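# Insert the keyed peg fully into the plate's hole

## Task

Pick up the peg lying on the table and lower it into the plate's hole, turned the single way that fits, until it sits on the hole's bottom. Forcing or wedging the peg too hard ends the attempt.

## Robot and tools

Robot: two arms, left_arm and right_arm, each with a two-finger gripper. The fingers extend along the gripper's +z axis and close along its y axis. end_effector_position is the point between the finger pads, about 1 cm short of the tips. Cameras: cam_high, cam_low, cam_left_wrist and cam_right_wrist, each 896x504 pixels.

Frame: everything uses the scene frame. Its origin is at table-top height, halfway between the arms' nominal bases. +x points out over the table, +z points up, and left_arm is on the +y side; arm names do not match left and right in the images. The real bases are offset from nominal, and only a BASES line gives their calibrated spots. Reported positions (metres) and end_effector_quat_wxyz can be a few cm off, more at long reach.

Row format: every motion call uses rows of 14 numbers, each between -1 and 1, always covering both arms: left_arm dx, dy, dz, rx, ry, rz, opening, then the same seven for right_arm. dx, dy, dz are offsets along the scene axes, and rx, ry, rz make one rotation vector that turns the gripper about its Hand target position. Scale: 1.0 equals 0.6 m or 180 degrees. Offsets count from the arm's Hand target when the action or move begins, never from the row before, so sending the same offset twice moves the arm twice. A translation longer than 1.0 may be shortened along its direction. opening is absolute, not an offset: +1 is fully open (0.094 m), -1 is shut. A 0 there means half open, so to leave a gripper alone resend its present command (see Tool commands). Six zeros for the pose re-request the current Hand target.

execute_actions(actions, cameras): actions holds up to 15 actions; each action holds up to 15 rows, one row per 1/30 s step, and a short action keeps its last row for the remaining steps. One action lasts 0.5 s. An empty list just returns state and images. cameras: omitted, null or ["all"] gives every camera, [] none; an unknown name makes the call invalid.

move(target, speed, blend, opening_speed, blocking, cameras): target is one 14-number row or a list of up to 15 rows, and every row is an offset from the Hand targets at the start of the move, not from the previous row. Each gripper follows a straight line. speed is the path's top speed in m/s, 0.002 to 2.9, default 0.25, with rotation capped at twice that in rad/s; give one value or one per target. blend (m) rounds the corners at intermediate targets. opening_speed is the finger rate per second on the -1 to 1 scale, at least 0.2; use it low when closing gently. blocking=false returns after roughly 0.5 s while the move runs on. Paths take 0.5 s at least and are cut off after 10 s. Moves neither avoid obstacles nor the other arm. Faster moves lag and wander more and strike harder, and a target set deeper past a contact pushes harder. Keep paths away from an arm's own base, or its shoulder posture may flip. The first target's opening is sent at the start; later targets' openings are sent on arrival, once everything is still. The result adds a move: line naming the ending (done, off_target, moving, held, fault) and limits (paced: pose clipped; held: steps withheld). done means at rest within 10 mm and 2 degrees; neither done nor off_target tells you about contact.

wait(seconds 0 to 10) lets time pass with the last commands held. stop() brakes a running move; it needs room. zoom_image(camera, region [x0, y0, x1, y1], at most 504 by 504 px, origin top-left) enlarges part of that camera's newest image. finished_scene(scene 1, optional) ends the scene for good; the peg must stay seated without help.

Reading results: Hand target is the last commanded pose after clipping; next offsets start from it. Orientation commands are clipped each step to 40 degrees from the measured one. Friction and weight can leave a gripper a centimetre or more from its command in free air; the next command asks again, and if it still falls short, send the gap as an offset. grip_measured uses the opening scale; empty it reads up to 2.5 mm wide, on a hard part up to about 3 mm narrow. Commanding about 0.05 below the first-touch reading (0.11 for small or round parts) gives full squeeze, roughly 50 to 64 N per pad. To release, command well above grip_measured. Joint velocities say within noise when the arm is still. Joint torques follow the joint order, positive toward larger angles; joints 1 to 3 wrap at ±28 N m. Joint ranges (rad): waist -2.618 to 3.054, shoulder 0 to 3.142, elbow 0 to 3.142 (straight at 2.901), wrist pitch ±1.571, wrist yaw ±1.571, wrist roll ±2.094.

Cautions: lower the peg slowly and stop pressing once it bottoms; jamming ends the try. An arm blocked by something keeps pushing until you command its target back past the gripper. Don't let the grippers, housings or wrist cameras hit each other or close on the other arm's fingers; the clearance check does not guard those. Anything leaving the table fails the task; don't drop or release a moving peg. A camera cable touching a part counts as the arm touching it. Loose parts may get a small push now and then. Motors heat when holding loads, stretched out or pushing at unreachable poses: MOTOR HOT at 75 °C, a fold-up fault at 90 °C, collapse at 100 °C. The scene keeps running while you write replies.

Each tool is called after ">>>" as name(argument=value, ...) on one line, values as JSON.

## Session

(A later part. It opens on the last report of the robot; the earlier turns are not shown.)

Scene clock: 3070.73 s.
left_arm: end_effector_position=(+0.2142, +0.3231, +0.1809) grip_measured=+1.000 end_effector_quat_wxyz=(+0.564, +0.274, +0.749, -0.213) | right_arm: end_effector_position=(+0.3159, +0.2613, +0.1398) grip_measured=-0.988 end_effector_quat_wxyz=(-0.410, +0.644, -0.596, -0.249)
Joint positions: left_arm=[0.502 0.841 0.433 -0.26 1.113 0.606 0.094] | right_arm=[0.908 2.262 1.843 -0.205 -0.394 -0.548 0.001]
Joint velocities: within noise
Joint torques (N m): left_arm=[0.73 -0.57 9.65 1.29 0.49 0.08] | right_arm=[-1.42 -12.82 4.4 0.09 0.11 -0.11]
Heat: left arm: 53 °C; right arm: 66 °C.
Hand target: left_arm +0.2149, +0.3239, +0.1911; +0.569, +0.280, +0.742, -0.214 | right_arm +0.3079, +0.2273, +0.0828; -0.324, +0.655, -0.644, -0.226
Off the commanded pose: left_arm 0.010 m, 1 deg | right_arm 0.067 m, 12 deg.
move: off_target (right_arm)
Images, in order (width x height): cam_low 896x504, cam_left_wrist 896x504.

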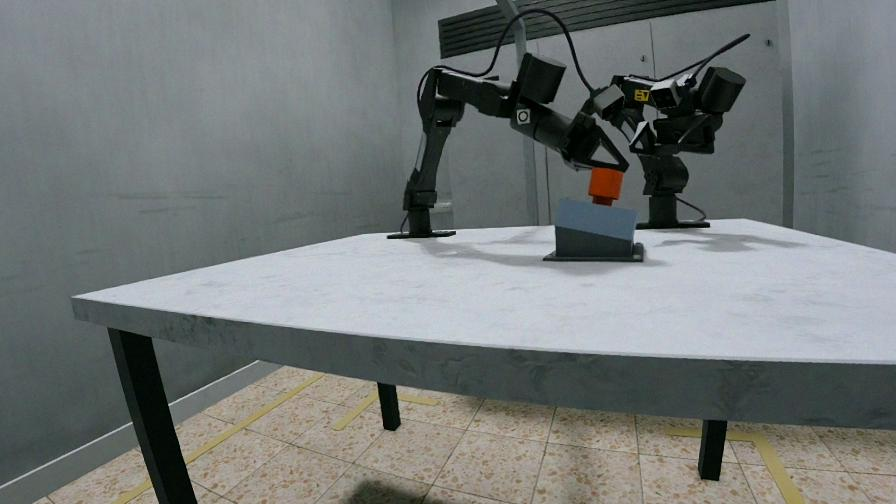

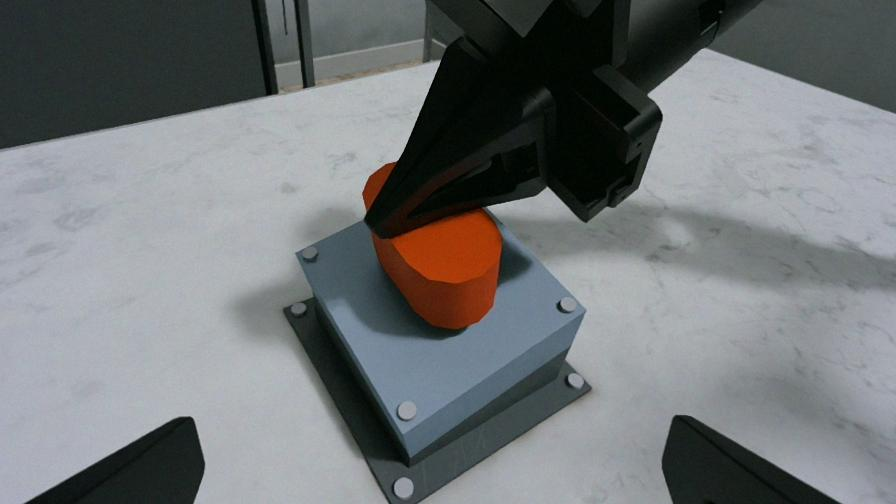

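>>> move(target=[[0, 0, 0, 0, 0, 0, 1.0, 0.012, 0.055, 0.08, 0, 0, 0, -1.0], [0, 0, 0, 0, 0, 0, 1.0, 0.012, 0.03, 0.25, 0, 0, 0, -1.0], [0, 0, 0, 0, 0, 0, 1.0, -0.15, -0.40, 0.30, 0, 0, -0.1, -1.0]], speed=[0.08, 0.12, 0.25], cameras=["cam_left_wrist", "cam_low", "cam_high"])

>>> zoom_image(camera="cam_low", region=[560, 140, 660, 240])

>>> zoom_image(camera="cam_left_wrist", region=[330, 130, 550, 350])

Scene clock: 3093.57 s.
left_arm: end_effector_position=(+0.2142, +0.3231, +0.1809) grip_measured=+1.000 end_effector_quat_wxyz=(+0.564, +0.274, +0.749, -0.213) | right_arm: end_effector_position=(+0.2217, -0.0094, +0.2651) grip_measured=-0.988 end_effector_quat_wxyz=(+0.361, -0.547, +0.736, +0.169)
Joint positions: left_arm=[0.502 0.841 0.433 -0.26 1.113 0.606 0.094] | right_arm=[0.689 1.267 1.291 -0.815 -0.289 -0.481 0.001]
Joint velocities: within noise
Joint torques (N m): left_arm=[0.73 -0.58 9.61 1.3 0.49 0.09] | right_arm=[-0.34 -5.52 7.66 1.25 -0.22 0.02]
Heat: left arm: 53 °C; right arm: 67 °C.
Hand target: left_arm +0.2149, +0.3239, +0.1911; +0.569, +0.280, +0.742, -0.214 | right_arm +0.2179, -0.0127, +0.2628; +0.355, -0.546, +0.739, +0.173
Off the commanded pose: left_arm 0.010 m, 1 deg | right_arm 0.006 m, 1 deg.
move: done
Images, in order (width x height): cam_high 896x504, cam_low 896x504, cam_left_wrist 896x504.

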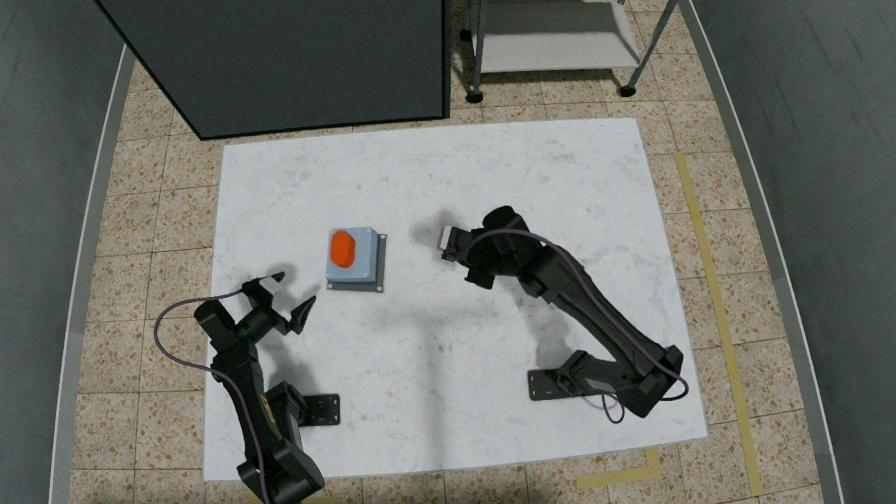

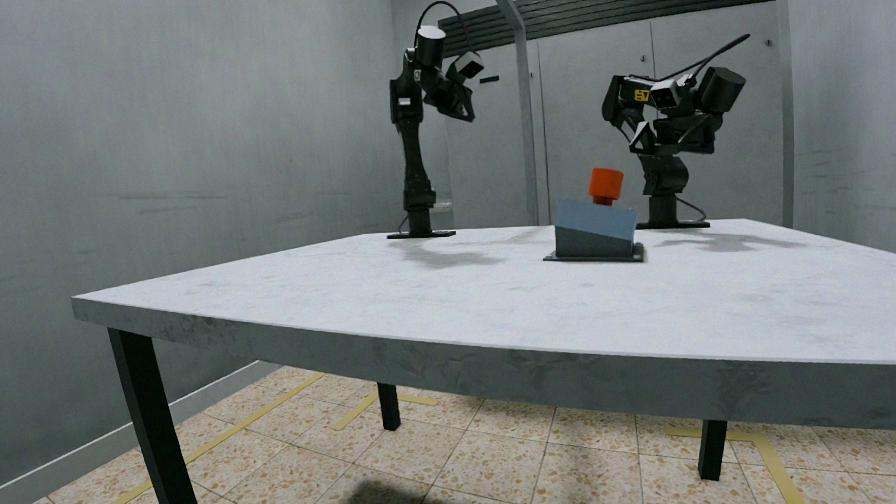

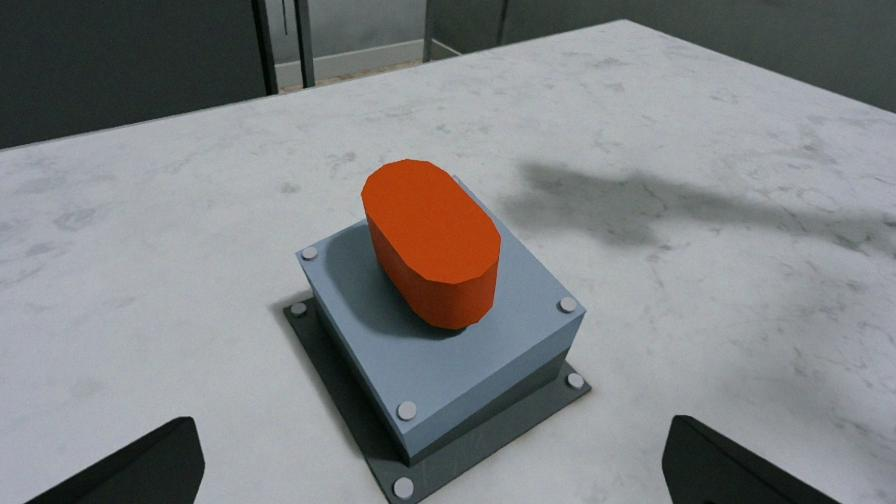

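Scaled by 5.040 from the camera's 896x504 image, which has a finer 1280x720 frame.

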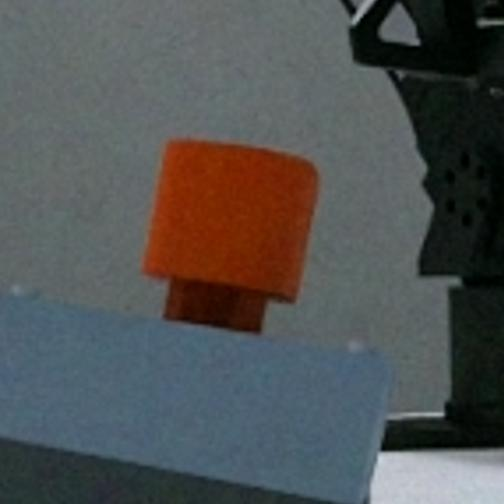

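Scaled by 2.291 from the camera's 896x504 image, which has a finer 1280x720 frame.

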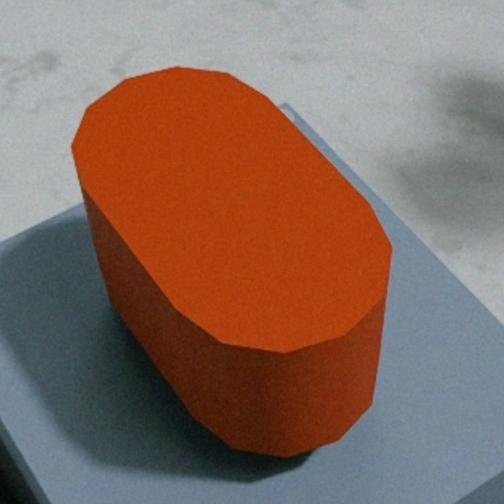

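>>> finished_scene()

The scene is finished: the task was done.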